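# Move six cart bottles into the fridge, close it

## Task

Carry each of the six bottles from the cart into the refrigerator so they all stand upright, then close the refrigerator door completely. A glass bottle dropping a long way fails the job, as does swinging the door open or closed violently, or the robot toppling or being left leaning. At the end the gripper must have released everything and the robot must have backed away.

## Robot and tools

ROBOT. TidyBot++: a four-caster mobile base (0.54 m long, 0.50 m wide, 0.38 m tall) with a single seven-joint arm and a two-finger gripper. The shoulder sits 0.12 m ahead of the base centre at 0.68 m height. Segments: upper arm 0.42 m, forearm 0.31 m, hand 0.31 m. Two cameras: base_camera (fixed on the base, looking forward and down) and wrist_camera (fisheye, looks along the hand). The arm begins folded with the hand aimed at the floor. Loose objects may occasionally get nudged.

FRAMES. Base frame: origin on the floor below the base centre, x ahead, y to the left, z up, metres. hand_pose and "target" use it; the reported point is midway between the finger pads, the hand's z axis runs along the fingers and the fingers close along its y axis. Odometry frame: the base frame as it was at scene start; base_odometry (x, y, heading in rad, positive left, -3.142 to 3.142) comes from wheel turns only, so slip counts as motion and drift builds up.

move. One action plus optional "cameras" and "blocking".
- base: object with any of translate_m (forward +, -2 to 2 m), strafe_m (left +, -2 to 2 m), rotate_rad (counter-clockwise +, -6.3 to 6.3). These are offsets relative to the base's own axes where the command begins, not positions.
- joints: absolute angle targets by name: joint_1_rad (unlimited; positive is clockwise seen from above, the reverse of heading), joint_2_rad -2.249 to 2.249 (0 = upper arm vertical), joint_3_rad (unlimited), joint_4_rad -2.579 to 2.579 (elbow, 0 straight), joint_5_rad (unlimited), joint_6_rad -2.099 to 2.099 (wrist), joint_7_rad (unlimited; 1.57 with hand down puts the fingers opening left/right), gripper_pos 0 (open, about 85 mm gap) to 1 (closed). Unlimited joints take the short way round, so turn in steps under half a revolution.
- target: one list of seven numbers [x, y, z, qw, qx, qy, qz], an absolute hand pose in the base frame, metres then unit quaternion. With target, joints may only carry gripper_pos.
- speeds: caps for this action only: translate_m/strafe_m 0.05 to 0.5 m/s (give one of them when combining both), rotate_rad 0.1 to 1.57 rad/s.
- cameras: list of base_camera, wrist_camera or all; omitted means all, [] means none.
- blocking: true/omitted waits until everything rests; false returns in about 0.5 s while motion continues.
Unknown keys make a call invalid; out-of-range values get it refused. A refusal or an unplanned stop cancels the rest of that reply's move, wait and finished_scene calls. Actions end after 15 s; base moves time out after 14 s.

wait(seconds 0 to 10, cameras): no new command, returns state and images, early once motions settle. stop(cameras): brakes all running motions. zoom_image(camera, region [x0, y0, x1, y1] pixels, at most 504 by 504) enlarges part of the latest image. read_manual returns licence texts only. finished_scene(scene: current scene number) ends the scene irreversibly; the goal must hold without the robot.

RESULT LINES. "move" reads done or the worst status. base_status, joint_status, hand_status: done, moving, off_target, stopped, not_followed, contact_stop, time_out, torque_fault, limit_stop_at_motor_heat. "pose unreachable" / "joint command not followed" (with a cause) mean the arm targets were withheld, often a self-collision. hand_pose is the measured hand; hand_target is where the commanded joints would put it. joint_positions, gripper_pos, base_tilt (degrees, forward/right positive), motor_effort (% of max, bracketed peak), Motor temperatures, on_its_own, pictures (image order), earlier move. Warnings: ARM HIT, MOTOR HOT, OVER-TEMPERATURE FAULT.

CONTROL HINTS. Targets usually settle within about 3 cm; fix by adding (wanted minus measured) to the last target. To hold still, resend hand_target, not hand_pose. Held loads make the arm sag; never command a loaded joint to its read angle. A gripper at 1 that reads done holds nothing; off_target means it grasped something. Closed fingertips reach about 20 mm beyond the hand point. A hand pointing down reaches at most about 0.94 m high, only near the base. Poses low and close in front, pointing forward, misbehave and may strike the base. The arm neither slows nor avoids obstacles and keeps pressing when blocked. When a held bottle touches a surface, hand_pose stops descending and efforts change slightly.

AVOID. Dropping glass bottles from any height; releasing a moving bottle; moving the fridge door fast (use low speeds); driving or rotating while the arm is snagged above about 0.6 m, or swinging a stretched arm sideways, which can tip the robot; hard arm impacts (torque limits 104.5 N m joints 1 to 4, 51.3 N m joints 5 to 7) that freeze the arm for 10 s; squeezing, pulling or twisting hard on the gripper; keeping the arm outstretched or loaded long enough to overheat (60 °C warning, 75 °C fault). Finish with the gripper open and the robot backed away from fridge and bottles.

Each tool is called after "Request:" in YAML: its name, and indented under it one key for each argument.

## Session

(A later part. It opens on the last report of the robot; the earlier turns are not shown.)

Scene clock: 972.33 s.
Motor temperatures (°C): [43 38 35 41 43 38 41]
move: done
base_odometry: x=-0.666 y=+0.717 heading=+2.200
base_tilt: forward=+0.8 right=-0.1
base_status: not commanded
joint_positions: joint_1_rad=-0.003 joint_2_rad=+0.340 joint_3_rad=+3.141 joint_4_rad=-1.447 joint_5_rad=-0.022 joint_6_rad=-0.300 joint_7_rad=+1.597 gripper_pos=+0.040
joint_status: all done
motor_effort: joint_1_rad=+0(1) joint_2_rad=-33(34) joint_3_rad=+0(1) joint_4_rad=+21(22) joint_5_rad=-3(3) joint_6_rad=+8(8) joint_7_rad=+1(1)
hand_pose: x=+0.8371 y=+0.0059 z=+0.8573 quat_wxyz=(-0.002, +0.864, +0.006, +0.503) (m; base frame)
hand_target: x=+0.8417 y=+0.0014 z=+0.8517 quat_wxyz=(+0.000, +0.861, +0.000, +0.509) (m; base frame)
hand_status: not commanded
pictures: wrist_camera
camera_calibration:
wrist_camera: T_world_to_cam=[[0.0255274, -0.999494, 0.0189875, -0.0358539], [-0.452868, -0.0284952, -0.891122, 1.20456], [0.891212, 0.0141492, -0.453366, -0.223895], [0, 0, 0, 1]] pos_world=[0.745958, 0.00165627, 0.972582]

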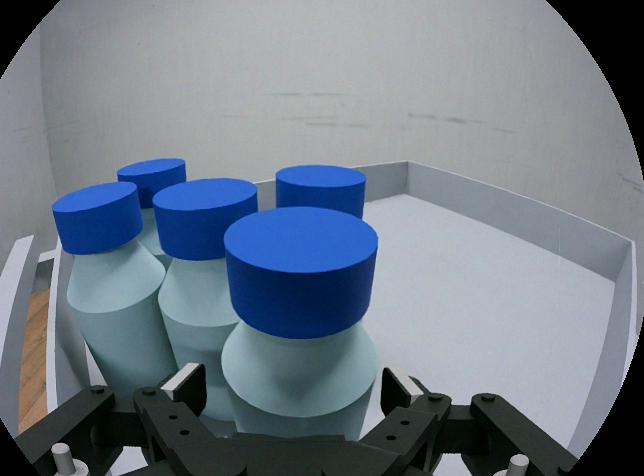

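Request:
move:
  joints: {"gripper_pos": 0.4}
  cameras: ["wrist_camera"]

Scene clock: 980.67 s.
Motor temperatures (°C): [43 38 35 41 43 38 41]
move: off_target
base_odometry: x=-0.666 y=+0.717 heading=+2.200
base_tilt: forward=+0.8 right=-0.1
base_status: not commanded
joint_positions: joint_1_rad=-0.003 joint_2_rad=+0.339 joint_3_rad=+3.144 joint_4_rad=-1.447 joint_5_rad=-0.022 joint_6_rad=-0.298 joint_7_rad=+1.597 gripper_pos=+0.272
joint_status: gripper_pos off_target (ended at +0.272, target +0.400)
motor_effort: joint_1_rad=-1(5) joint_2_rad=-32(33) joint_3_rad=+0(4) joint_4_rad=+21(22) joint_5_rad=-3(4) joint_6_rad=+8(9) joint_7_rad=+0(0)
hand_pose: x=+0.8372 y=+0.0037 z=+0.8587 quat_wxyz=(-0.001, +0.863, +0.004, +0.505) (m; base frame)
hand_target: x=+0.8417 y=+0.0014 z=+0.8517 quat_wxyz=(+0.000, +0.861, +0.000, +0.509) (m; base frame)
hand_status: not commanded
pictures: wrist_camera
camera_calibration:
wrist_camera: T_world_to_cam=[[0.0221538, -0.999556, 0.0199434, -0.0361031], [-0.44992, -0.0277819, -0.892636, 1.20459], [0.892794, 0.0108023, -0.450336, -0.227157], [0, 0, 0, 1]] pos_world=[0.745572, -0.000167482, 0.97368]

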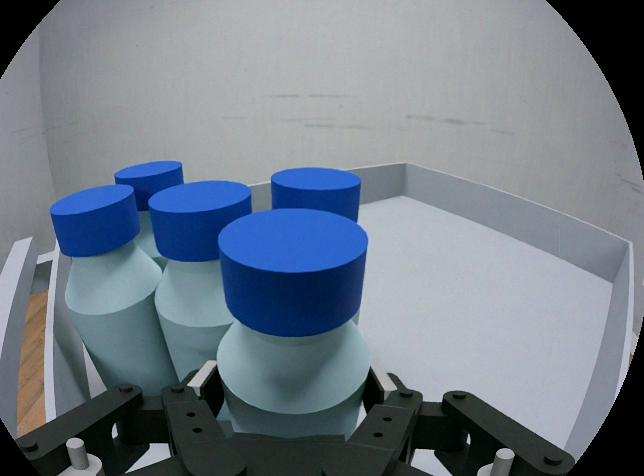

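Request:
move:
  joints: {"gripper_pos": 0.08}
  cameras: []

Request:
move:
  base: {"translate_m": 0.008, "strafe_m": -0.002}
  speeds: {"translate_m": 0.1}
  cameras: []

Request:
move:
  joints: {"gripper_pos": 0.4}
  cameras: ["wrist_camera"]

Scene clock: 1003.67 s.
Motor temperatures (°C): [43 38 35 41 43 38 41]
move: done
base_odometry: x=-0.666 y=+0.717 heading=+2.200
base_tilt: forward=+0.8 right=-0.1
base_status: not commanded
joint_positions: joint_1_rad=-0.003 joint_2_rad=+0.342 joint_3_rad=+3.144 joint_4_rad=-1.448 joint_5_rad=-0.022 joint_6_rad=-0.298 joint_7_rad=+1.597 gripper_pos=+0.080
joint_status: all done
motor_effort: joint_1_rad=+0(1) joint_2_rad=-33(35) joint_3_rad=+0(1) joint_4_rad=+21(22) joint_5_rad=-2(3) joint_6_rad=+8(9) joint_7_rad=+0(1)
hand_pose: x=+0.8378 y=+0.0037 z=+0.8561 quat_wxyz=(-0.001, +0.864, +0.004, +0.503) (m; base frame)
hand_target: x=+0.8417 y=+0.0014 z=+0.8517 quat_wxyz=(+0.000, +0.861, +0.000, +0.509) (m; base frame)
hand_status: not commanded
pictures: none
No camera images: "cameras" was empty.

Scene clock: 1004.30 s.
Motor temperatures (°C): [43 38 35 41 43 38 41]
move: done
base_odometry: x=-0.669 y=+0.725 heading=+2.200
base_tilt: forward=+0.8 right=-0.1
base_status: done
joint_positions: joint_1_rad=-0.003 joint_2_rad=+0.346 joint_3_rad=+3.144 joint_4_rad=-1.448 joint_5_rad=-0.022 joint_6_rad=-0.297 joint_7_rad=+1.597 gripper_pos=+0.080
joint_status: not commanded
motor_effort: joint_1_rad=-1(2) joint_2_rad=-33(37) joint_3_rad=+0(1) joint_4_rad=+21(22) joint_5_rad=-1(3) joint_6_rad=+8(8) joint_7_rad=+1(1)
hand_pose: x=+0.8384 y=+0.0037 z=+0.8529 quat_wxyz=(-0.001, +0.865, +0.004, +0.501) (m; base frame)
hand_target: x=+0.8417 y=+0.0014 z=+0.8517 quat_wxyz=(+0.000, +0.861, +0.000, +0.509) (m; base frame)
hand_status: not commanded
pictures: none
No camera images: "cameras" was empty.

Scene clock: 1005.00 s.
Motor temperatures (°C): [43 38 35 41 43 38 41]
move: off_target
base_odometry: x=-0.669 y=+0.725 heading=+2.200
base_tilt: forward=+0.8 right=-0.1
base_status: not commanded
joint_positions: joint_1_rad=-0.003 joint_2_rad=+0.345 joint_3_rad=+3.143 joint_4_rad=-1.448 joint_5_rad=-0.022 joint_6_rad=-0.296 joint_7_rad=+1.597 gripper_pos=+0.249
joint_status: gripper_pos off_target (ended at +0.249, target +0.400)
motor_effort: joint_1_rad=-1(2) joint_2_rad=-33(34) joint_3_rad=+0(2) joint_4_rad=+21(22) joint_5_rad=-2(2) joint_6_rad=+8(9) joint_7_rad=+1(1)
hand_pose: x=+0.8383 y=+0.0040 z=+0.8538 quat_wxyz=(-0.001, +0.865, +0.005, +0.502) (m; base frame)
hand_target: x=+0.8417 y=+0.0014 z=+0.8517 quat_wxyz=(+0.000, +0.861, +0.000, +0.509) (m; base frame)
hand_status: not commanded
pictures: wrist_camera
camera_calibration:
wrist_camera: T_world_to_cam=[[0.0226948, -0.999549, 0.0196677, -0.0359629], [-0.455477, -0.0278501, -0.889812, 1.20297], [0.889958, 0.0112359, -0.455903, -0.223254], [0, 0, 0, 1]] pos_world=[0.747426, 0.0000645876, 0.96934]

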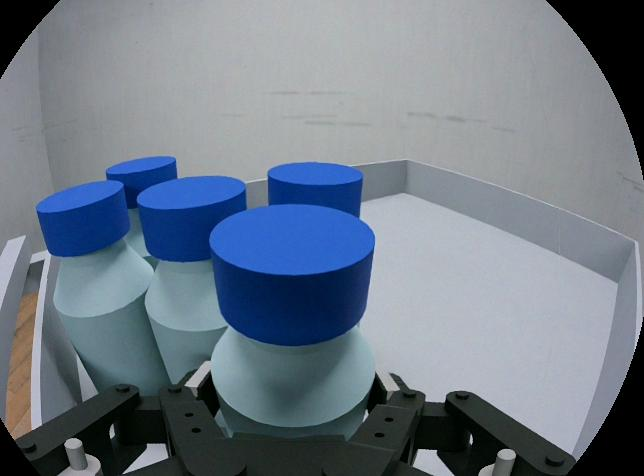

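Request:
move:
  joints: {"joint_2_rad": 0.318, "joint_4_rad": -1.04, "joint_6_rad": -0.705}
  cameras: ["wrist_camera"]

Request:
move:
  base: {"translate_m": -0.32}
  joints: {"joint_2_rad": -0.045, "joint_4_rad": -1.229, "joint_6_rad": -0.93}
  speeds: {"translate_m": 0.3}
  cameras: ["wrist_camera"]

Scene clock: 1031.63 s.
Motor temperatures (°C): [43 38 35 41 43 38 41]
move: off_target
base_odometry: x=-0.669 y=+0.725 heading=+2.200
base_tilt: forward=+0.8 right=-0.1
base_status: not commanded
joint_positions: joint_1_rad=-0.003 joint_2_rad=+0.339 joint_3_rad=+3.144 joint_4_rad=-1.086 joint_5_rad=-0.022 joint_6_rad=-0.671 joint_7_rad=+1.597 gripper_pos=+0.249
joint_status: joint_4_rad off_target (ended at -1.086, target -1.040); the others done
motor_effort: joint_1_rad=+0(3) joint_2_rad=-38(42) joint_3_rad=+0(3) joint_4_rad=+25(28) joint_5_rad=-2(4) joint_6_rad=+11(13) joint_7_rad=+0(1)
hand_pose: x=+0.8392 y=+0.0062 z=+0.9681 quat_wxyz=(-0.003, +0.866, +0.008, +0.499) (m; base frame)
hand_target: x=+0.8322 y=+0.0014 z=+1.0008 quat_wxyz=(+0.000, +0.858, +0.000, +0.514) (m; base frame)
hand_status: not commanded
pictures: wrist_camera
camera_calibration:
wrist_camera: T_world_to_cam=[[0.030765, -0.999342, 0.0192145, -0.0423355], [-0.460739, -0.0312381, -0.886986, 1.30686], [0.887002, 0.0184353, -0.461396, -0.164231], [0, 0, 0, 1]] pos_world=[0.749098, 0.00154402, 1.08421]

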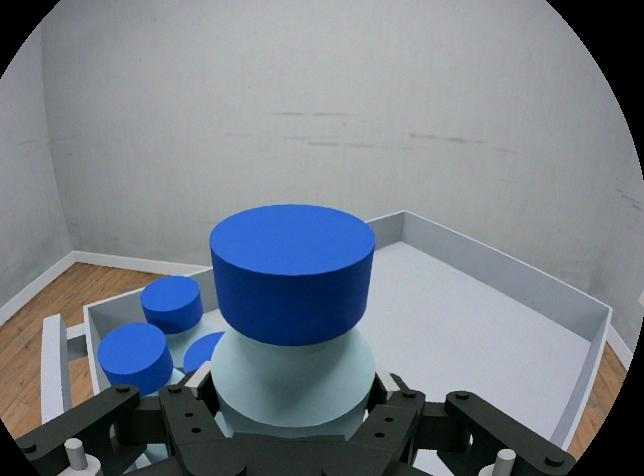

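Scene clock: 1033.83 s.
Motor temperatures (°C): [43 38 35 41 43 38 41]
move: done
base_odometry: x=-0.481 y=+0.466 heading=+2.200
base_tilt: forward=+0.8 right=-0.1
base_status: done
joint_positions: joint_1_rad=-0.002 joint_2_rad=-0.034 joint_3_rad=+3.144 joint_4_rad=-1.233 joint_5_rad=-0.021 joint_6_rad=-0.900 joint_7_rad=+1.597 gripper_pos=+0.249
joint_status: all done
motor_effort: joint_1_rad=+0(6) joint_2_rad=-21(44) joint_3_rad=+0(4) joint_4_rad=+24(27) joint_5_rad=-2(4) joint_6_rad=+11(13) joint_7_rad=+0(1)
hand_pose: x=+0.6664 y=+0.0063 z=+1.0597 quat_wxyz=(-0.004, +0.867, +0.010, +0.498) (m; base frame)
hand_target: x=+0.6577 y=+0.0014 z=+1.0598 quat_wxyz=(+0.000, +0.871, +0.000, +0.491) (m; base frame)
hand_status: not commanded
pictures: wrist_camera
camera_calibration:
wrist_camera: T_world_to_cam=[[0.034437, -0.999204, 0.0201414, -0.0421001], [-0.462743, -0.0338046, -0.885848, 1.30863], [0.885823, 0.0211856, -0.463539, 0.0344069], [0, 0, 0, 1]] pos_world=[0.576531, 0.00144222, 1.17604]

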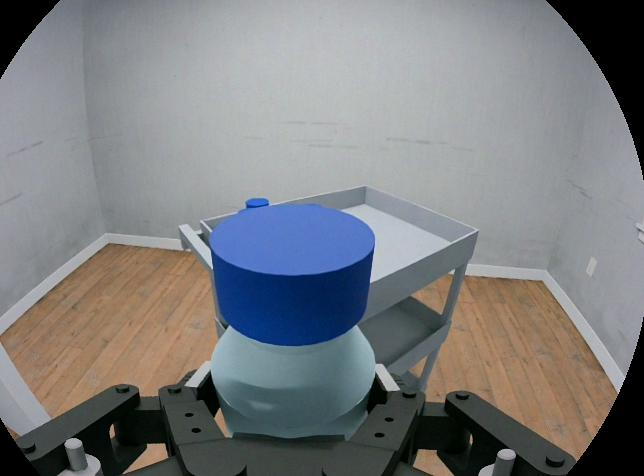

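Request:
move:
  base: {"translate_m": 0.393, "strafe_m": 0.481, "rotate_rad": 1.43}
  joints: {"joint_2_rad": 0.02, "joint_4_rad": -1.17, "joint_6_rad": -0.79}
  speeds: {"rotate_rad": 1.2, "translate_m": 0.45}
  cameras: ["wrist_camera"]

Scene clock: 1044.10 s.
Motor temperatures (°C): [43 38 35 41 43 38 41]
move: done
base_odometry: x=-1.101 y=+0.500 heading=-2.653
base_tilt: forward=+0.8 right=-0.1
base_status: done
joint_positions: joint_1_rad=+0.002 joint_2_rad=+0.042 joint_3_rad=+3.141 joint_4_rad=-1.208 joint_5_rad=-0.019 joint_6_rad=-0.827 joint_7_rad=+1.597 gripper_pos=+0.249
joint_status: all done
motor_effort: joint_1_rad=-1(5) joint_2_rad=-26(29) joint_3_rad=+1(4) joint_4_rad=+24(26) joint_5_rad=-2(5) joint_6_rad=+11(13) joint_7_rad=+0(1)
hand_pose: x=+0.7074 y=+0.0045 z=+1.0506 quat_wxyz=(-0.002, +0.861, +0.008, +0.508) (m; base frame)
hand_target: x=+0.7049 y=+0.0014 z=+1.0954 quat_wxyz=(+0.000, +0.836, +0.000, +0.549) (m; base frame)
hand_status: not commanded
pictures: wrist_camera
camera_calibration:
wrist_camera: T_world_to_cam=[[0.0301162, -0.999299, 0.0222166, -0.0442562], [-0.443064, -0.0332699, -0.895872, 1.31606], [0.895984, 0.0171369, -0.443756, -0.0341181], [0, 0, 0, 1]] pos_world=[0.615002, 0.000144723, 1.16487]

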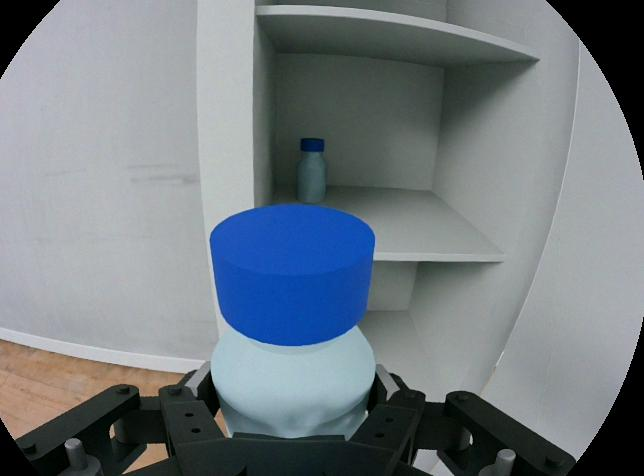

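Request:
move:
  base: {"translate_m": 0.40, "strafe_m": -0.10}
  speeds: {"translate_m": 0.3}
  cameras: ["wrist_camera"]

Scene clock: 1054.73 s.
Motor temperatures (°C): [43 38 35 41 43 38 41]
move: done
base_odometry: x=-1.502 y=+0.401 heading=-2.653
base_tilt: forward=+0.8 right=-0.1
base_status: done
joint_positions: joint_1_rad=+0.002 joint_2_rad=+0.042 joint_3_rad=+3.141 joint_4_rad=-1.208 joint_5_rad=-0.019 joint_6_rad=-0.827 joint_7_rad=+1.597 gripper_pos=+0.249
joint_status: not commanded
motor_effort: joint_1_rad=+0(2) joint_2_rad=-25(29) joint_3_rad=+1(2) joint_4_rad=+25(25) joint_5_rad=-2(3) joint_6_rad=+11(12) joint_7_rad=+0(1)
hand_pose: x=+0.7072 y=+0.0048 z=+1.0508 quat_wxyz=(-0.002, +0.861, +0.009, +0.508) (m; base frame)
hand_target: x=+0.7049 y=+0.0014 z=+1.0954 quat_wxyz=(+0.000, +0.836, +0.000, +0.549) (m; base frame)
hand_status: not commanded
pictures: wrist_camera
camera_calibration:
wrist_camera: T_world_to_cam=[[0.0304866, -0.999288, 0.0222193, -0.0443021], [-0.442604, -0.0334279, -0.896094, 1.31616], [0.896199, 0.0174845, -0.443308, -0.0344456], [0, 0, 0, 1]] pos_world=[0.614756, 0.000328053, 1.16511]

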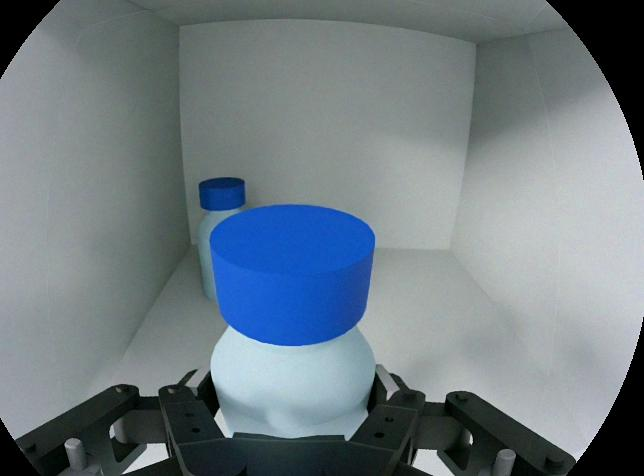

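Request:
move:
  base: {"translate_m": 0.26, "strafe_m": -0.04}
  speeds: {"translate_m": 0.25}
  cameras: []

Request:
move:
  joints: {"joint_2_rad": 0.008, "joint_4_rad": -1.30, "joint_6_rad": -0.70}
  cameras: ["wrist_camera"]

Scene clock: 1068.10 s.
Motor temperatures (°C): [43 38 35 42 43 38 41]
move: done
base_odometry: x=-1.750 y=+0.314 heading=-2.653
base_tilt: forward=+0.8 right=-0.1
base_status: done
joint_positions: joint_1_rad=+0.002 joint_2_rad=+0.041 joint_3_rad=+3.141 joint_4_rad=-1.208 joint_5_rad=-0.019 joint_6_rad=-0.827 joint_7_rad=+1.597 gripper_pos=+0.249
joint_status: not commanded
motor_effort: joint_1_rad=+0(1) joint_2_rad=-25(29) joint_3_rad=+0(1) joint_4_rad=+24(25) joint_5_rad=-2(3) joint_6_rad=+11(12) joint_7_rad=+1(1)
hand_pose: x=+0.7070 y=+0.0048 z=+1.0511 quat_wxyz=(-0.002, +0.861, +0.009, +0.508) (m; base frame)
hand_target: x=+0.7049 y=+0.0014 z=+1.0954 quat_wxyz=(+0.000, +0.836, +0.000, +0.549) (m; base frame)
hand_status: not commanded
pictures: none
No camera images: "cameras" was empty.

Scene clock: 1069.37 s.
Motor temperatures (°C): [43 38 35 42 43 38 41]
move: done
base_odometry: x=-1.750 y=+0.314 heading=-2.653
base_tilt: forward=+0.8 right=-0.1
base_status: not commanded
joint_positions: joint_1_rad=+0.002 joint_2_rad=+0.033 joint_3_rad=+3.141 joint_4_rad=-1.311 joint_5_rad=-0.019 joint_6_rad=-0.762 joint_7_rad=+1.597 gripper_pos=+0.249
joint_status: all done
motor_effort: joint_1_rad=+0(1) joint_2_rad=-25(28) joint_3_rad=+0(1) joint_4_rad=+25(26) joint_5_rad=-2(3) joint_6_rad=+11(12) joint_7_rad=+0(1)
hand_pose: x=+0.7070 y=+0.0045 z=+1.0138 quat_wxyz=(-0.002, +0.869, +0.008, +0.495) (m; base frame)
hand_target: x=+0.7080 y=+0.0014 z=+1.0524 quat_wxyz=(+0.000, +0.844, +0.000, +0.537) (m; base frame)
hand_status: not commanded
pictures: wrist_camera
camera_calibration:
wrist_camera: T_world_to_cam=[[0.0299669, -0.999332, 0.0209017, -0.0420342], [-0.470202, -0.0325467, -0.881958, 1.28802], [0.88205, 0.0166016, -0.470864, -0.0127037], [0, 0, 0, 1]] pos_world=[0.618096, 0.000125575, 1.13088]

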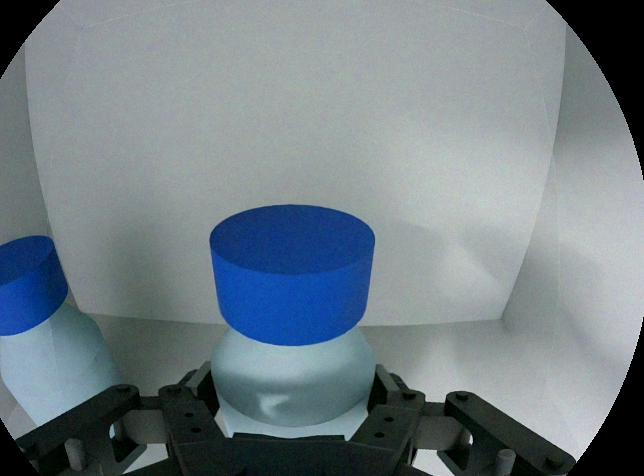

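Request:
move:
  joints: {"joint_2_rad": -0.003, "joint_4_rad": -1.36, "joint_6_rad": -0.642}
  cameras: []

Request:
move:
  joints: {"joint_2_rad": -0.006, "joint_4_rad": -1.38, "joint_6_rad": -0.627}
  cameras: []

Request:
move:
  joints: {"joint_2_rad": -0.007, "joint_4_rad": -1.40, "joint_6_rad": -0.615}
  cameras: ["wrist_camera"]

Scene clock: 1083.33 s.
Motor temperatures (°C): [43 38 35 42 43 38 41]
move: done
base_odometry: x=-1.750 y=+0.314 heading=-2.653
base_tilt: forward=+0.8 right=-0.1
base_status: not commanded
joint_positions: joint_1_rad=+0.002 joint_2_rad=+0.024 joint_3_rad=+3.141 joint_4_rad=-1.368 joint_5_rad=-0.019 joint_6_rad=-0.703 joint_7_rad=+1.597 gripper_pos=+0.249
joint_status: all done
motor_effort: joint_1_rad=-1(1) joint_2_rad=-25(26) joint_3_rad=+0(1) joint_4_rad=+25(26) joint_5_rad=-2(3) joint_6_rad=+11(12) joint_7_rad=+0(1)
hand_pose: x=+0.7080 y=+0.0042 z=+1.0024 quat_wxyz=(-0.002, +0.866, +0.007, +0.500) (m; base frame)
hand_target: x=+0.7081 y=+0.0014 z=+1.0400 quat_wxyz=(+0.000, +0.841, +0.000, +0.541) (m; base frame)
hand_status: not commanded
pictures: none
No camera images: "cameras" was empty.

Scene clock: 1083.93 s.
Motor temperatures (°C): [43 38 35 42 43 38 41]
move: done
base_odometry: x=-1.750 y=+0.314 heading=-2.653
base_tilt: forward=+0.8 right=-0.1
base_status: not commanded
joint_positions: joint_1_rad=+0.002 joint_2_rad=+0.021 joint_3_rad=+3.141 joint_4_rad=-1.386 joint_5_rad=-0.019 joint_6_rad=-0.686 joint_7_rad=+1.597 gripper_pos=+0.249
joint_status: all done
motor_effort: joint_1_rad=+0(1) joint_2_rad=-25(26) joint_3_rad=+1(1) joint_4_rad=+25(26) joint_5_rad=-1(3) joint_6_rad=+11(11) joint_7_rad=+0(1)
hand_pose: x=+0.7078 y=+0.0041 z=+0.9981 quat_wxyz=(-0.002, +0.866, +0.007, +0.500) (m; base frame)
hand_target: x=+0.7077 y=+0.0014 z=+1.0342 quat_wxyz=(+0.000, +0.842, +0.000, +0.540) (m; base frame)
hand_status: not commanded
pictures: none
No camera images: "cameras" was empty.

Scene clock: 1084.50 s.
Motor temperatures (°C): [43 38 35 42 43 38 41]
move: done
base_odometry: x=-1.750 y=+0.314 heading=-2.653
base_tilt: forward=+0.9 right=-0.1
base_status: not commanded
joint_positions: joint_1_rad=+0.002 joint_2_rad=+0.016 joint_3_rad=+3.141 joint_4_rad=-1.400 joint_5_rad=-0.019 joint_6_rad=-0.669 joint_7_rad=+1.597 gripper_pos=+0.249
joint_status: all done
motor_effort: joint_1_rad=+0(0) joint_2_rad=-24(25) joint_3_rad=+1(1) joint_4_rad=+24(25) joint_5_rad=-2(2) joint_6_rad=+10(11) joint_7_rad=+1(1)
hand_pose: x=+0.7072 y=+0.0041 z=+0.9980 quat_wxyz=(-0.002, +0.864, +0.007, +0.504) (m; base frame)
hand_target: x=+0.7075 y=+0.0014 z=+1.0263 quat_wxyz=(+0.000, +0.844, +0.000, +0.537) (m; base frame)
hand_status: not commanded
pictures: wrist_camera
camera_calibration:
wrist_camera: T_world_to_cam=[[0.0277446, -0.999389, 0.0212482, -0.0409031], [-0.450678, -0.0314793, -0.892131, 1.27056], [0.892255, 0.0151758, -0.451277, -0.0471303], [0, 0, 0, 1]] pos_world=[0.6158, -0.000166602, 1.1131]

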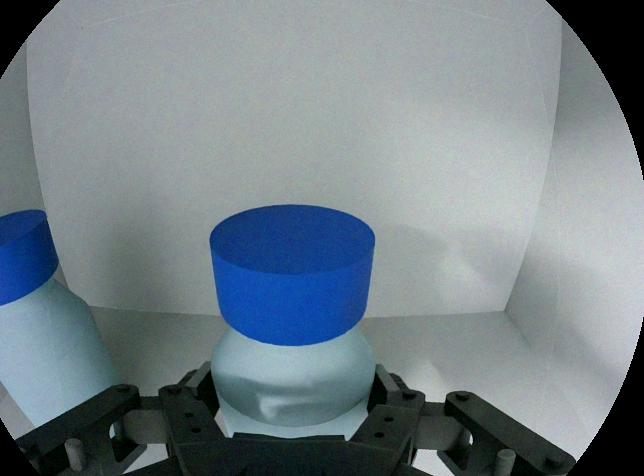

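Request:
move:
  joints: {"joint_2_rad": -0.007, "joint_4_rad": -1.42, "joint_6_rad": -0.605}
  cameras: []

Request:
move:
  joints: {"gripper_pos": 0.15}
  cameras: []

Request:
move:
  joints: {"gripper_pos": 0.04}
  cameras: ["wrist_camera"]

Scene clock: 1090.40 s.
Motor temperatures (°C): [43 38 35 42 43 38 41]
move: done
base_odometry: x=-1.750 y=+0.314 heading=-2.653
base_tilt: forward=+0.9 right=-0.1
base_status: not commanded
joint_positions: joint_1_rad=+0.002 joint_2_rad=+0.010 joint_3_rad=+3.141 joint_4_rad=-1.413 joint_5_rad=-0.019 joint_6_rad=-0.653 joint_7_rad=+1.597 gripper_pos=+0.249
joint_status: all done
motor_effort: joint_1_rad=+0(1) joint_2_rad=-23(25) joint_3_rad=+1(2) joint_4_rad=+23(24) joint_5_rad=-2(3) joint_6_rad=+9(11) joint_7_rad=+1(1)
hand_pose: x=+0.7066 y=+0.0040 z=+0.9981 quat_wxyz=(-0.002, +0.861, +0.007, +0.508) (m; base frame)
hand_target: x=+0.7072 y=+0.0014 z=+1.0174 quat_wxyz=(+0.000, +0.846, +0.000, +0.533) (m; base frame)
hand_status: not commanded
pictures: none
No camera images: "cameras" was empty.

Scene clock: 1091.30 s.
Motor temperatures (°C): [43 38 35 42 43 38 41]
move: done
base_odometry: x=-1.750 y=+0.314 heading=-2.653
base_tilt: forward=+0.8 right=-0.1
base_status: not commanded
joint_positions: joint_1_rad=+0.002 joint_2_rad=-0.002 joint_3_rad=+3.141 joint_4_rad=-1.414 joint_5_rad=-0.019 joint_6_rad=-0.644 joint_7_rad=+1.597 gripper_pos=+0.150
joint_status: all done
motor_effort: joint_1_rad=+0(1) joint_2_rad=-20(24) joint_3_rad=+0(1) joint_4_rad=+21(25) joint_5_rad=-2(3) joint_6_rad=+8(11) joint_7_rad=+0(1)
hand_pose: x=+0.7038 y=+0.0040 z=+1.0073 quat_wxyz=(-0.002, +0.856, +0.007, +0.517) (m; base frame)
hand_target: x=+0.7072 y=+0.0014 z=+1.0174 quat_wxyz=(+0.000, +0.846, +0.000, +0.533) (m; base frame)
hand_status: not commanded
pictures: none
No camera images: "cameras" was empty.

Scene clock: 1091.83 s.
Motor temperatures (°C): [43 38 35 42 43 38 41]
move: done
base_odometry: x=-1.750 y=+0.314 heading=-2.653
base_tilt: forward=+0.8 right=-0.1
base_status: not commanded
joint_positions: joint_1_rad=+0.002 joint_2_rad=-0.002 joint_3_rad=+3.141 joint_4_rad=-1.414 joint_5_rad=-0.019 joint_6_rad=-0.644 joint_7_rad=+1.597 gripper_pos=+0.040
joint_status: all done
motor_effort: joint_1_rad=-1(1) joint_2_rad=-21(21) joint_3_rad=+0(1) joint_4_rad=+21(21) joint_5_rad=-2(3) joint_6_rad=+8(8) joint_7_rad=+0(1)
hand_pose: x=+0.7038 y=+0.0040 z=+1.0073 quat_wxyz=(-0.002, +0.856, +0.007, +0.517) (m; base frame)
hand_target: x=+0.7072 y=+0.0014 z=+1.0174 quat_wxyz=(+0.000, +0.846, +0.000, +0.533) (m; base frame)
hand_status: not commanded
pictures: wrist_camera
camera_calibration:
wrist_camera: T_world_to_cam=[[0.0266199, -0.999403, 0.0220319, -0.041115], [-0.424256, -0.0312512, -0.905003, 1.27163], [0.905151, 0.0147439, -0.424834, -0.0756187], [0, 0, 0, 1]] pos_world=[0.609039, -0.000235361, 1.11961]

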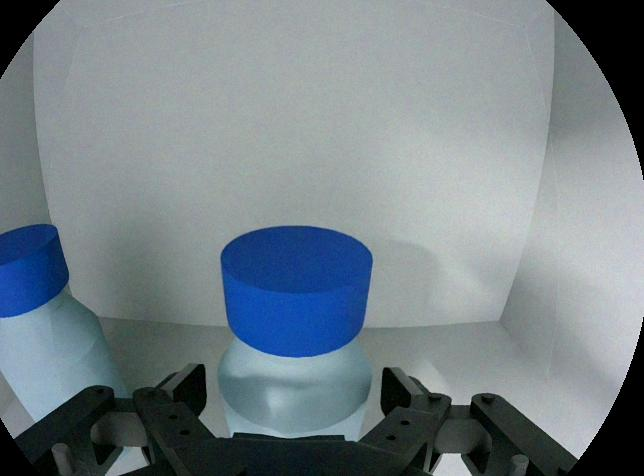

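Request:
move:
  base: {"translate_m": -0.32}
  speeds: {"translate_m": 0.2}
  cameras: ["wrist_camera"]

Request:
move:
  base: {"translate_m": -0.268, "strafe_m": 0.385}
  joints: {"joint_2_rad": 0.014, "joint_4_rad": -0.677, "joint_6_rad": -1.69}
  cameras: []

Request:
move:
  base: {"rotate_rad": -2.06}
  speeds: {"rotate_rad": 1.2}
  cameras: []

Request:
move:
  base: {"translate_m": 0.117, "strafe_m": 0.245}
  speeds: {"translate_m": 0.3}
  cameras: ["wrist_camera"]

Scene clock: 1113.50 s.
Motor temperatures (°C): [43 38 35 41 43 38 41]
move: done
base_odometry: x=-1.468 y=+0.465 heading=-2.653
base_tilt: forward=+0.8 right=-0.1
base_status: done
joint_positions: joint_1_rad=+0.002 joint_2_rad=-0.011 joint_3_rad=+3.141 joint_4_rad=-1.414 joint_5_rad=-0.019 joint_6_rad=-0.643 joint_7_rad=+1.597 gripper_pos=+0.040
joint_status: not commanded
motor_effort: joint_1_rad=-1(2) joint_2_rad=-20(24) joint_3_rad=+0(2) joint_4_rad=+21(22) joint_5_rad=-2(3) joint_6_rad=+8(8) joint_7_rad=+0(1)
hand_pose: x=+0.7010 y=+0.0040 z=+1.0126 quat_wxyz=(-0.002, +0.854, +0.007, +0.521) (m; base frame)
hand_target: x=+0.7072 y=+0.0014 z=+1.0174 quat_wxyz=(+0.000, +0.846, +0.000, +0.533) (m; base frame)
hand_status: not commanded
pictures: wrist_camera
camera_calibration:
wrist_camera: T_world_to_cam=[[0.0264343, -0.999402, 0.0222997, -0.0412751], [-0.415792, -0.0312786, -0.908922, 1.27326], [0.909075, 0.0147547, -0.41637, -0.0820935], [0, 0, 0, 1]] pos_world=[0.605134, -0.000213246, 1.12404]

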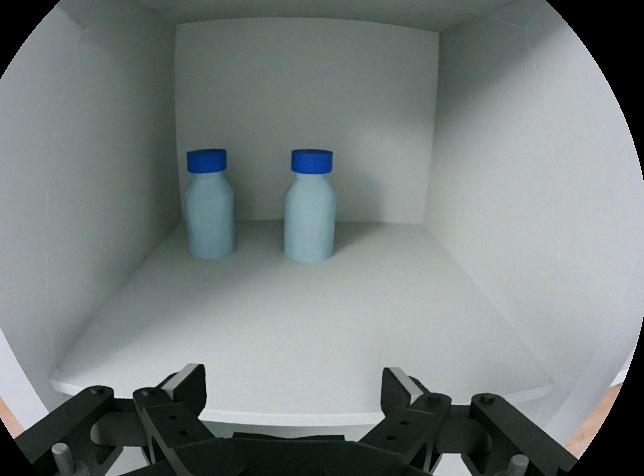

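Scene clock: 1115.90 s.
Motor temperatures (°C): [43 38 35 41 43 38 41]
move: done
base_odometry: x=-1.050 y=+0.250 heading=-2.653
base_tilt: forward=+0.8 right=-0.1
base_status: done
joint_positions: joint_1_rad=+0.002 joint_2_rad=+0.005 joint_3_rad=+3.139 joint_4_rad=-0.703 joint_5_rad=-0.019 joint_6_rad=-1.637 joint_7_rad=+1.597 gripper_pos=+0.040
joint_status: all done
motor_effort: joint_1_rad=+0(2) joint_2_rad=-14(24) joint_3_rad=+1(2) joint_4_rad=+15(23) joint_5_rad=-2(3) joint_6_rad=+7(9) joint_7_rad=+0(1)
hand_pose: x=+0.5479 y=+0.0074 z=+1.1238 quat_wxyz=(-0.004, +0.922, +0.017, +0.388) (m; base frame)
hand_target: x=+0.5398 y=+0.0014 z=+1.1193 quat_wxyz=(+0.000, +0.929, +0.000, +0.371) (m; base frame)
hand_status: not commanded
pictures: none
No camera images: "cameras" was empty.

Scene clock: 1118.70 s.
Motor temperatures (°C): [43 38 35 41 43 38 41]
move: done
base_odometry: x=-1.050 y=+0.250 heading=+1.571
base_tilt: forward=+0.8 right=-0.1
base_status: done
joint_positions: joint_1_rad=+0.002 joint_2_rad=+0.012 joint_3_rad=+3.140 joint_4_rad=-0.703 joint_5_rad=-0.019 joint_6_rad=-1.640 joint_7_rad=+1.597 gripper_pos=+0.040
joint_status: not commanded
motor_effort: joint_1_rad=+0(2) joint_2_rad=-14(17) joint_3_rad=+1(2) joint_4_rad=+15(15) joint_5_rad=-2(4) joint_6_rad=+6(7) joint_7_rad=+0(1)
hand_pose: x=+0.5508 y=+0.0072 z=+1.1199 quat_wxyz=(-0.004, +0.924, +0.016, +0.383) (m; base frame)
hand_target: x=+0.5398 y=+0.0014 z=+1.1193 quat_wxyz=(+0.000, +0.929, +0.000, +0.371) (m; base frame)
hand_status: not commanded
pictures: none
No camera images: "cameras" was empty.

Scene clock: 1120.53 s.
Motor temperatures (°C): [43 38 35 41 43 38 41]
move: done
base_odometry: x=-1.295 y=+0.368 heading=+1.570
base_tilt: forward=+0.8 right=-0.1
base_status: done
joint_positions: joint_1_rad=+0.002 joint_2_rad=+0.013 joint_3_rad=+3.140 joint_4_rad=-0.703 joint_5_rad=-0.019 joint_6_rad=-1.641 joint_7_rad=+1.597 gripper_pos=+0.040
joint_status: not commanded
motor_effort: joint_1_rad=+0(2) joint_2_rad=-14(17) joint_3_rad=+1(2) joint_4_rad=+15(15) joint_5_rad=-2(3) joint_6_rad=+6(7) joint_7_rad=+0(1)
hand_pose: x=+0.5506 y=+0.0070 z=+1.1195 quat_wxyz=(-0.003, +0.924, +0.016, +0.382) (m; base frame)
hand_target: x=+0.5398 y=+0.0014 z=+1.1193 quat_wxyz=(+0.000, +0.929, +0.000, +0.371) (m; base frame)
hand_status: not commanded
pictures: wrist_camera
camera_calibration:
wrist_camera: T_world_to_cam=[[0.0501063, -0.998561, 0.019118, -0.0461244], [-0.672851, -0.0478964, -0.738226, 1.25858], [0.738079, 0.0241262, -0.674283, 0.481928], [0, 0, 0, 1]] pos_world=[0.493449, 0.00259648, 1.25496]

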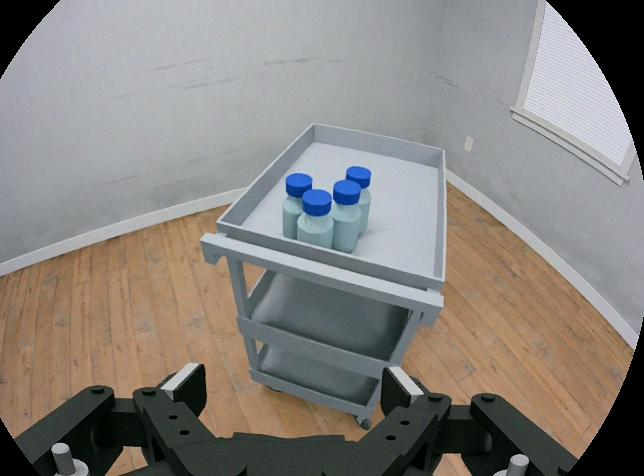

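Request:
move:
  base: {"translate_m": 0.151, "strafe_m": -0.004}
  joints: {"joint_2_rad": 0.014, "joint_4_rad": -0.70, "joint_6_rad": -0.95}
  speeds: {"translate_m": 0.25}
  cameras: []

Request:
move:
  joints: {"joint_2_rad": 0.325, "joint_4_rad": -1.148, "joint_6_rad": -0.566}
  cameras: ["wrist_camera"]

Scene clock: 1151.13 s.
Motor temperatures (°C): [43 38 35 41 43 38 41]
move: done
base_odometry: x=-1.291 y=+0.519 heading=+1.570
base_tilt: forward=+0.8 right=-0.1
base_status: done
joint_positions: joint_1_rad=+0.002 joint_2_rad=+0.015 joint_3_rad=+3.140 joint_4_rad=-0.703 joint_5_rad=-0.019 joint_6_rad=-0.986 joint_7_rad=+1.597 gripper_pos=+0.040
joint_status: all done
motor_effort: joint_1_rad=-1(1) joint_2_rad=-16(20) joint_3_rad=+1(1) joint_4_rad=+16(17) joint_5_rad=-2(3) joint_6_rad=+9(9) joint_7_rad=+1(1)
hand_pose: x=+0.6406 y=+0.0060 z=+1.2981 quat_wxyz=(-0.001, +0.752, +0.011, +0.659) (m; base frame)
hand_target: x=+0.6407 y=+0.0014 z=+1.3111 quat_wxyz=(+0.000, +0.739, +0.000, +0.673) (m; base frame)
hand_status: not commanded
pictures: none
No camera images: "cameras" was empty.

Scene clock: 1153.10 s.
Motor temperatures (°C): [43 38 35 41 43 38 41]
move: done
base_odometry: x=-1.291 y=+0.519 heading=+1.570
base_tilt: forward=+0.8 right=-0.1
base_status: not commanded
joint_positions: joint_1_rad=+0.002 joint_2_rad=+0.321 joint_3_rad=+3.140 joint_4_rad=-1.145 joint_5_rad=-0.019 joint_6_rad=-0.610 joint_7_rad=+1.597 gripper_pos=+0.040
joint_status: all done
motor_effort: joint_1_rad=+0(1) joint_2_rad=-33(39) joint_3_rad=+0(1) joint_4_rad=+21(25) joint_5_rad=-2(3) joint_6_rad=+8(10) joint_7_rad=+0(1)
hand_pose: x=+0.8367 y=+0.0041 z=+0.9632 quat_wxyz=(-0.002, +0.861, +0.007, +0.508) (m; base frame)
hand_target: x=+0.8440 y=+0.0014 z=+0.9708 quat_wxyz=(+0.000, +0.852, +0.000, +0.524) (m; base frame)
hand_status: not commanded
pictures: wrist_camera
camera_calibration:
wrist_camera: T_world_to_cam=[[0.027434, -0.999404, 0.0209579, -0.043159], [-0.443144, -0.0309522, -0.895916, 1.29515], [0.896031, 0.0152912, -0.443729, -0.18875], [0, 0, 0, 1]] pos_world=[0.74425, -0.000159158, 1.0775]

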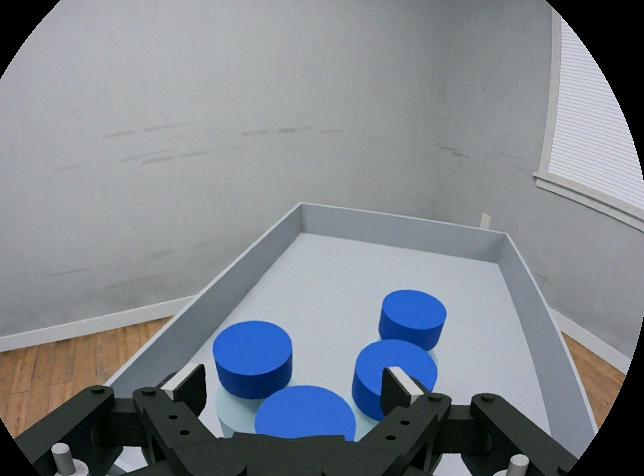

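Request:
move:
  joints: {"joint_2_rad": 0.331, "joint_4_rad": -1.30, "joint_6_rad": -0.43}
  cameras: ["wrist_camera"]

Request:
move:
  joints: {"joint_2_rad": 0.338, "joint_4_rad": -1.387, "joint_6_rad": -0.337}
  cameras: ["wrist_camera"]

Scene clock: 1166.17 s.
Motor temperatures (°C): [43 38 35 41 43 38 41]
move: done
base_odometry: x=-1.291 y=+0.519 heading=+1.570
base_tilt: forward=+0.8 right=-0.1
base_status: not commanded
joint_positions: joint_1_rad=+0.002 joint_2_rad=+0.327 joint_3_rad=+3.140 joint_4_rad=-1.287 joint_5_rad=-0.019 joint_6_rad=-0.475 joint_7_rad=+1.597 gripper_pos=+0.040
joint_status: all done
motor_effort: joint_1_rad=+0(1) joint_2_rad=-33(35) joint_3_rad=+0(1) joint_4_rad=+22(23) joint_5_rad=-2(3) joint_6_rad=+8(8) joint_7_rad=+0(1)
hand_pose: x=+0.8384 y=+0.0035 z=+0.9125 quat_wxyz=(-0.001, +0.865, +0.006, +0.502) (m; base frame)
hand_target: x=+0.8442 y=+0.0014 z=+0.9143 quat_wxyz=(+0.000, +0.858, +0.000, +0.514) (m; base frame)
hand_status: not commanded
pictures: wrist_camera
camera_calibration:
wrist_camera: T_world_to_cam=[[0.0251305, -0.999474, 0.0205204, -0.0404786], [-0.454793, -0.0297101, -0.890101, 1.25492], [0.890242, 0.0130361, -0.455301, -0.197353], [0, 0, 0, 1]] pos_world=[0.74744, -0.000600706, 1.02798]

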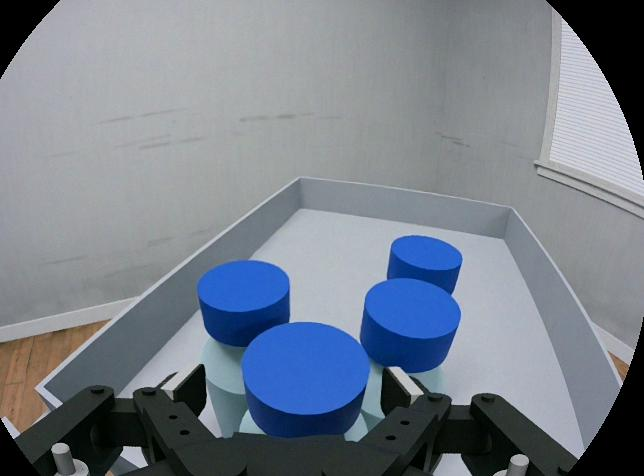

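Scene clock: 1167.33 s.
Motor temperatures (°C): [43 38 35 41 43 38 41]
move: done
base_odometry: x=-1.291 y=+0.519 heading=+1.570
base_tilt: forward=+0.8 right=-0.1
base_status: not commanded
joint_positions: joint_1_rad=+0.002 joint_2_rad=+0.332 joint_3_rad=+3.140 joint_4_rad=-1.374 joint_5_rad=-0.019 joint_6_rad=-0.381 joint_7_rad=+1.597 gripper_pos=+0.040
joint_status: all done
motor_effort: joint_1_rad=+0(1) joint_2_rad=-33(35) joint_3_rad=+0(1) joint_4_rad=+22(22) joint_5_rad=-2(3) joint_6_rad=+8(9) joint_7_rad=+0(1)
hand_pose: x=+0.8384 y=+0.0030 z=+0.8838 quat_wxyz=(-0.001, +0.864, +0.005, +0.503) (m; base frame)
hand_target: x=+0.8436 y=+0.0014 z=+0.8836 quat_wxyz=(+0.000, +0.858, +0.000, +0.514) (m; base frame)
hand_status: not commanded
pictures: wrist_camera
camera_calibration:
wrist_camera: T_world_to_cam=[[0.0232807, -0.999514, 0.0207366, -0.0390277], [-0.452535, -0.0290314, -0.891274, 1.2285], [0.891443, 0.0113655, -0.452991, -0.213443], [0, 0, 0, 1]] pos_world=[0.747122, -0.000917655, 0.999056]

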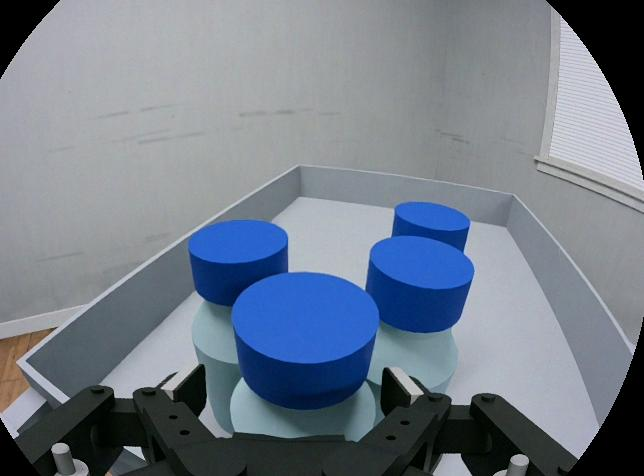

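Request:
move:
  base: {"strafe_m": -0.003}
  joints: {"joint_2_rad": 0.345, "joint_4_rad": -1.43, "joint_6_rad": -0.293}
  cameras: ["wrist_camera"]

Request:
move:
  joints: {"joint_2_rad": 0.348, "joint_4_rad": -1.445, "joint_6_rad": -0.277}
  cameras: ["wrist_camera"]

Scene clock: 1174.57 s.
Motor temperatures (°C): [43 38 35 41 43 38 41]
move: done
base_odometry: x=-1.288 y=+0.519 heading=+1.571
base_tilt: forward=+0.8 right=-0.1
base_status: done
joint_positions: joint_1_rad=+0.002 joint_2_rad=+0.336 joint_3_rad=+3.140 joint_4_rad=-1.416 joint_5_rad=-0.019 joint_6_rad=-0.334 joint_7_rad=+1.597 gripper_pos=+0.040
joint_status: all done
motor_effort: joint_1_rad=+0(5) joint_2_rad=-33(34) joint_3_rad=+0(3) joint_4_rad=+21(22) joint_5_rad=-2(3) joint_6_rad=+8(9) joint_7_rad=+0(1)
hand_pose: x=+0.8379 y=+0.0025 z=+0.8692 quat_wxyz=(-0.001, +0.864, +0.005, +0.504) (m; base frame)
hand_target: x=+0.8427 y=+0.0014 z=+0.8656 quat_wxyz=(+0.000, +0.859, +0.000, +0.511) (m; base frame)
hand_status: not commanded
pictures: wrist_camera
camera_calibration:
wrist_camera: T_world_to_cam=[[0.0220527, -0.999536, 0.0210284, -0.0383923], [-0.451451, -0.0287229, -0.891833, 1.21485], [0.892023, 0.010174, -0.451875, -0.221112], [0, 0, 0, 1]] pos_world=[0.746531, -0.00123071, 0.98434]

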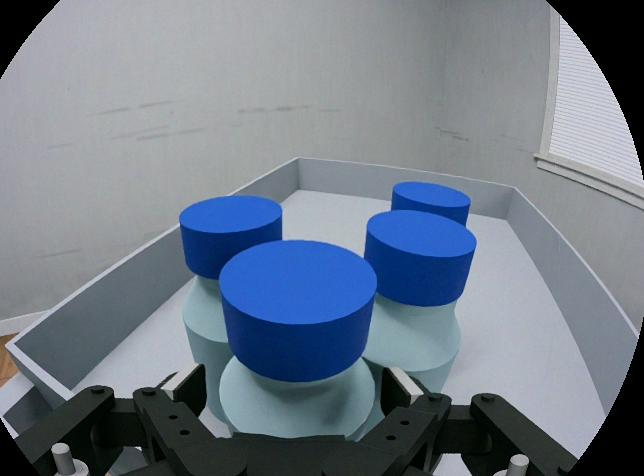

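Scene clock: 1175.13 s.
Motor temperatures (°C): [43 38 35 41 43 38 41]
move: done
base_odometry: x=-1.288 y=+0.519 heading=+1.571
base_tilt: forward=+0.8 right=-0.1
base_status: not commanded
joint_positions: joint_1_rad=+0.002 joint_2_rad=+0.337 joint_3_rad=+3.140 joint_4_rad=-1.430 joint_5_rad=-0.019 joint_6_rad=-0.318 joint_7_rad=+1.597 gripper_pos=+0.040
joint_status: all done
motor_effort: joint_1_rad=+0(1) joint_2_rad=-33(34) joint_3_rad=+0(0) joint_4_rad=+21(22) joint_5_rad=-2(3) joint_6_rad=+8(8) joint_7_rad=+1(1)
hand_pose: x=+0.8375 y=+0.0024 z=+0.8651 quat_wxyz=(+0.000, +0.863, +0.005, +0.505) (m; base frame)
hand_target: x=+0.8424 y=+0.0014 z=+0.8590 quat_wxyz=(+0.000, +0.860, +0.000, +0.511) (m; base frame)
hand_status: not commanded
pictures: wrist_camera
camera_calibration:
wrist_camera: T_world_to_cam=[[0.0217148, -0.999541, 0.0211235, -0.0381864], [-0.44997, -0.0286387, -0.892584, 1.21046], [0.89278, 0.00987737, -0.450385, -0.224531], [0, 0, 0, 1]] pos_world=[0.745957, -0.00128511, 0.98012]

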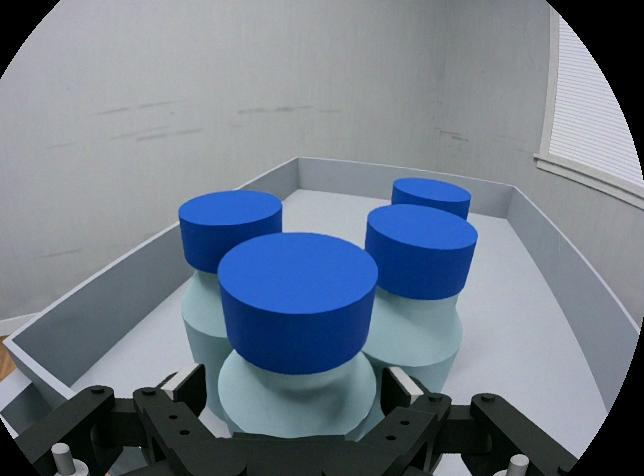

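Request:
move:
  joints: {"gripper_pos": 0.4}
  cameras: ["wrist_camera"]

Scene clock: 1179.63 s.
Motor temperatures (°C): [43 38 35 41 43 38 41]
move: off_target
base_odometry: x=-1.288 y=+0.519 heading=+1.571
base_tilt: forward=+0.8 right=-0.1
base_status: not commanded
joint_positions: joint_1_rad=+0.002 joint_2_rad=+0.335 joint_3_rad=+3.142 joint_4_rad=-1.430 joint_5_rad=-0.019 joint_6_rad=-0.316 joint_7_rad=+1.597 gripper_pos=+0.252
joint_status: gripper_pos off_target (ended at +0.252, target +0.400)
motor_effort: joint_1_rad=-1(3) joint_2_rad=-31(34) joint_3_rad=+0(2) joint_4_rad=+21(22) joint_5_rad=-2(3) joint_6_rad=+8(10) joint_7_rad=+1(1)
hand_pose: x=+0.8375 y=+0.0016 z=+0.8662 quat_wxyz=(+0.000, +0.863, +0.004, +0.506) (m; base frame)
hand_target: x=+0.8424 y=+0.0014 z=+0.8590 quat_wxyz=(+0.000, +0.860, +0.000, +0.511) (m; base frame)
hand_status: not commanded
pictures: wrist_camera
camera_calibration:
wrist_camera: T_world_to_cam=[[0.0203827, -0.999558, 0.0216564, -0.0383967], [-0.447692, -0.0284928, -0.893734, 1.21048], [0.893956, 0.00852129, -0.448075, -0.22701], [0, 0, 0, 1]] pos_world=[0.745642, -0.00195524, 0.980962]

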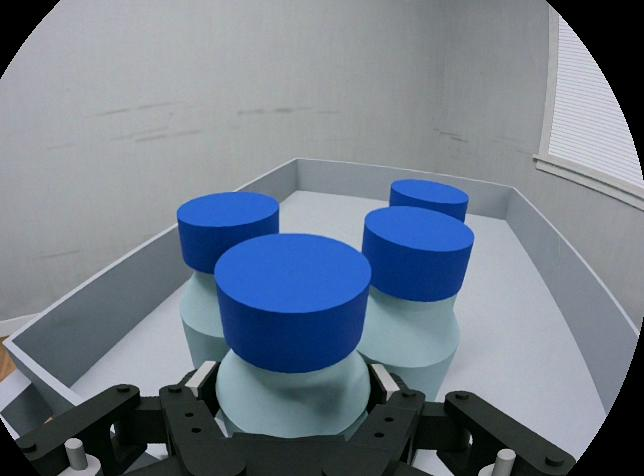

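Request:
move:
  joints: {"joint_2_rad": 0.318, "joint_4_rad": -1.04, "joint_6_rad": -0.705}
  cameras: ["wrist_camera"]

Request:
move:
  base: {"translate_m": -0.32}
  joints: {"joint_2_rad": -0.045, "joint_4_rad": -1.229, "joint_6_rad": -0.93}
  speeds: {"translate_m": 0.3}
  cameras: ["wrist_camera"]

Request:
move:
  base: {"strafe_m": -0.35, "rotate_rad": 2.06}
  speeds: {"rotate_rad": 0.9}
  cameras: ["wrist_camera"]

Scene clock: 1232.20 s.
Motor temperatures (°C): [43 39 35 41 43 38 41]
move: off_target
base_odometry: x=-1.288 y=+0.519 heading=+1.571
base_tilt: forward=+0.8 right=-0.1
base_status: not commanded
joint_positions: joint_1_rad=+0.002 joint_2_rad=+0.338 joint_3_rad=+3.142 joint_4_rad=-1.087 joint_5_rad=-0.019 joint_6_rad=-0.672 joint_7_rad=+1.597 gripper_pos=+0.252
joint_status: joint_4_rad off_target (ended at -1.087, target -1.040); the others done
motor_effort: joint_1_rad=+0(2) joint_2_rad=-38(42) joint_3_rad=+0(2) joint_4_rad=+25(28) joint_5_rad=-2(3) joint_6_rad=+11(14) joint_7_rad=+0(1)
hand_pose: x=+0.8387 y=+0.0033 z=+0.9681 quat_wxyz=(-0.002, +0.867, +0.007, +0.499) (m; base frame)
hand_target: x=+0.8322 y=+0.0014 z=+1.0007 quat_wxyz=(+0.000, +0.858, +0.000, +0.514) (m; base frame)
hand_status: not commanded
pictures: wrist_camera
camera_calibration:
wrist_camera: T_world_to_cam=[[0.0272596, -0.999405, 0.0211534, -0.0441847], [-0.461281, -0.0313497, -0.8867, 1.30672], [0.886835, 0.0144134, -0.461861, -0.16316], [0, 0, 0, 1]] pos_world=[0.748667, -0.000841275, 1.08425]

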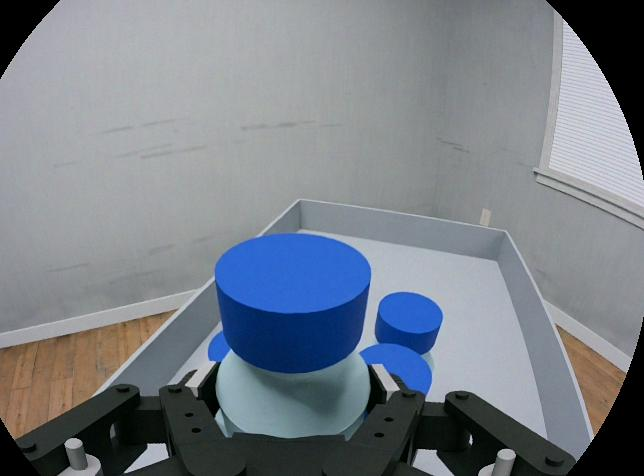

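Scene clock: 1234.47 s.
Motor temperatures (°C): [43 39 35 41 43 38 41]
move: done
base_odometry: x=-1.288 y=+0.199 heading=+1.571
base_tilt: forward=+0.8 right=-0.1
base_status: done
joint_positions: joint_1_rad=+0.002 joint_2_rad=-0.035 joint_3_rad=+3.142 joint_4_rad=-1.234 joint_5_rad=-0.019 joint_6_rad=-0.900 joint_7_rad=+1.597 gripper_pos=+0.252
joint_status: all done
motor_effort: joint_1_rad=+0(2) joint_2_rad=-22(44) joint_3_rad=+1(2) joint_4_rad=+24(27) joint_5_rad=-2(3) joint_6_rad=+11(12) joint_7_rad=+0(1)
hand_pose: x=+0.6659 y=+0.0049 z=+1.0601 quat_wxyz=(-0.002, +0.867, +0.009, +0.498) (m; base frame)
hand_target: x=+0.6577 y=+0.0014 z=+1.0598 quat_wxyz=(+0.000, +0.871, +0.000, +0.491) (m; base frame)
hand_status: not commanded
pictures: wrist_camera
camera_calibration:
wrist_camera: T_world_to_cam=[[0.0318267, -0.999248, 0.0221625, -0.0439836], [-0.462347, -0.0343775, -0.886033, 1.30862], [0.886128, 0.0179527, -0.463093, 0.0343397], [0, 0, 0, 1]] pos_world=[0.576007, 0.000420125, 1.17636]

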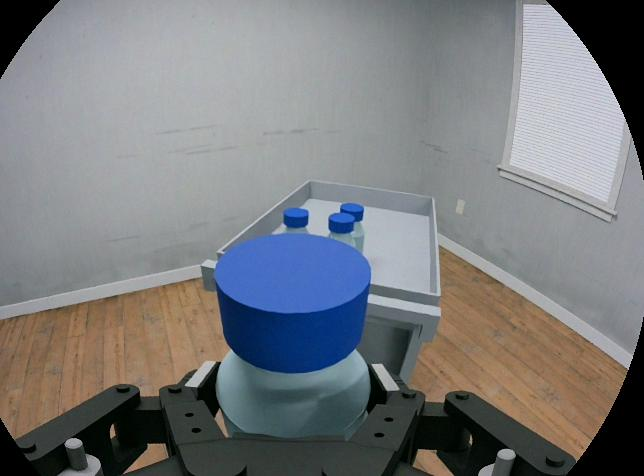

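Scene clock: 1237.80 s.
Motor temperatures (°C): [43 39 35 41 43 38 41]
move: done
base_odometry: x=-0.938 y=+0.198 heading=-2.653
base_tilt: forward=+0.8 right=-0.1
base_status: done
joint_positions: joint_1_rad=+0.002 joint_2_rad=-0.026 joint_3_rad=+3.139 joint_4_rad=-1.234 joint_5_rad=-0.019 joint_6_rad=-0.901 joint_7_rad=+1.597 gripper_pos=+0.252
joint_status: not commanded
motor_effort: joint_1_rad=+0(3) joint_2_rad=-23(25) joint_3_rad=+1(3) joint_4_rad=+24(25) joint_5_rad=-2(3) joint_6_rad=+11(11) joint_7_rad=+0(1)
hand_pose: x=+0.6691 y=+0.0064 z=+1.0545 quat_wxyz=(-0.003, +0.869, +0.010, +0.494) (m; base frame)
hand_target: x=+0.6577 y=+0.0014 z=+1.0598 quat_wxyz=(+0.000, +0.871, +0.000, +0.491) (m; base frame)
hand_status: not commanded
pictures: wrist_camera
camera_calibration:
wrist_camera: T_world_to_cam=[[0.0348887, -0.999146, 0.0221154, -0.0443998], [-0.471462, -0.0359665, -0.881153, 1.30623], [0.881196, 0.0203157, -0.472314, 0.0419112], [0, 0, 0, 1]] pos_world=[0.580454, 0.00176701, 1.17176]

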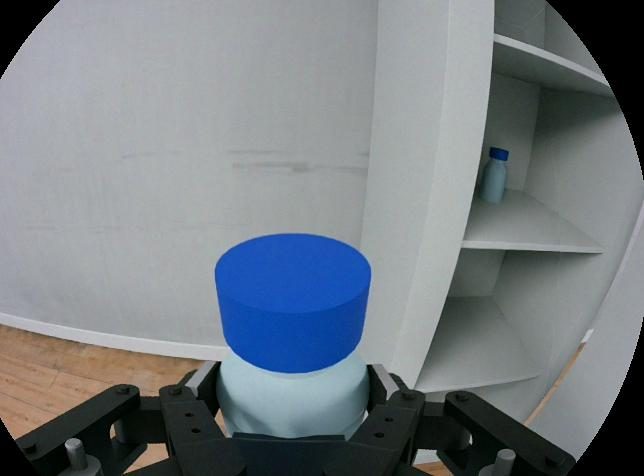

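Request:
move:
  base: {"translate_m": 0.3075, "strafe_m": -0.3654}
  joints: {"joint_1_rad": 0.243, "joint_2_rad": 0.02, "joint_4_rad": -1.17, "joint_6_rad": -0.79}
  speeds: {"translate_m": 0.4}
  cameras: ["wrist_camera"]

Scene clock: 1243.90 s.
Motor temperatures (°C): [43 39 35 41 43 38 41]
move: off_target
base_odometry: x=-1.382 y=+0.377 heading=-2.652
base_tilt: forward=+0.8 right=-0.1
base_status: done
joint_positions: joint_1_rad=+0.224 joint_2_rad=+0.039 joint_3_rad=+3.139 joint_4_rad=-1.222 joint_5_rad=-0.019 joint_6_rad=-0.849 joint_7_rad=+1.597 gripper_pos=+0.252
joint_status: joint_4_rad off_target (ended at -1.222, target -1.170); the others done
motor_effort: joint_1_rad=-1(2) joint_2_rad=-25(28) joint_3_rad=+0(3) joint_4_rad=+24(25) joint_5_rad=-2(3) joint_6_rad=+11(12) joint_7_rad=+0(1)
hand_pose: x=+0.6888 y=-0.1227 z=+1.0383 quat_wxyz=(+0.052, +0.866, -0.087, +0.491) (m; base frame)
hand_target: x=+0.6880 y=-0.1397 z=+1.0955 quat_wxyz=(+0.067, +0.830, -0.101, +0.545) (m; base frame)
hand_status: not commanded
pictures: wrist_camera
camera_calibration:
wrist_camera: T_world_to_cam=[[-0.187468, -0.982034, 0.0215726, -0.0178724], [-0.468806, 0.0701514, -0.880511, 1.30706], [0.863178, -0.175181, -0.473534, 0.00917697], [0, 0, 0, 1]] pos_world=[0.601486, -0.107636, 1.15561]

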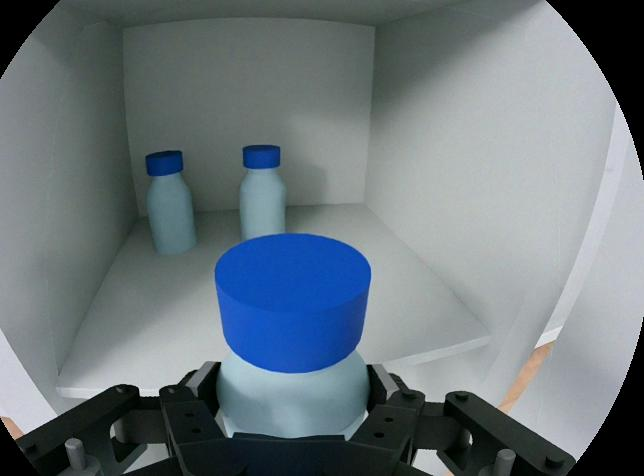

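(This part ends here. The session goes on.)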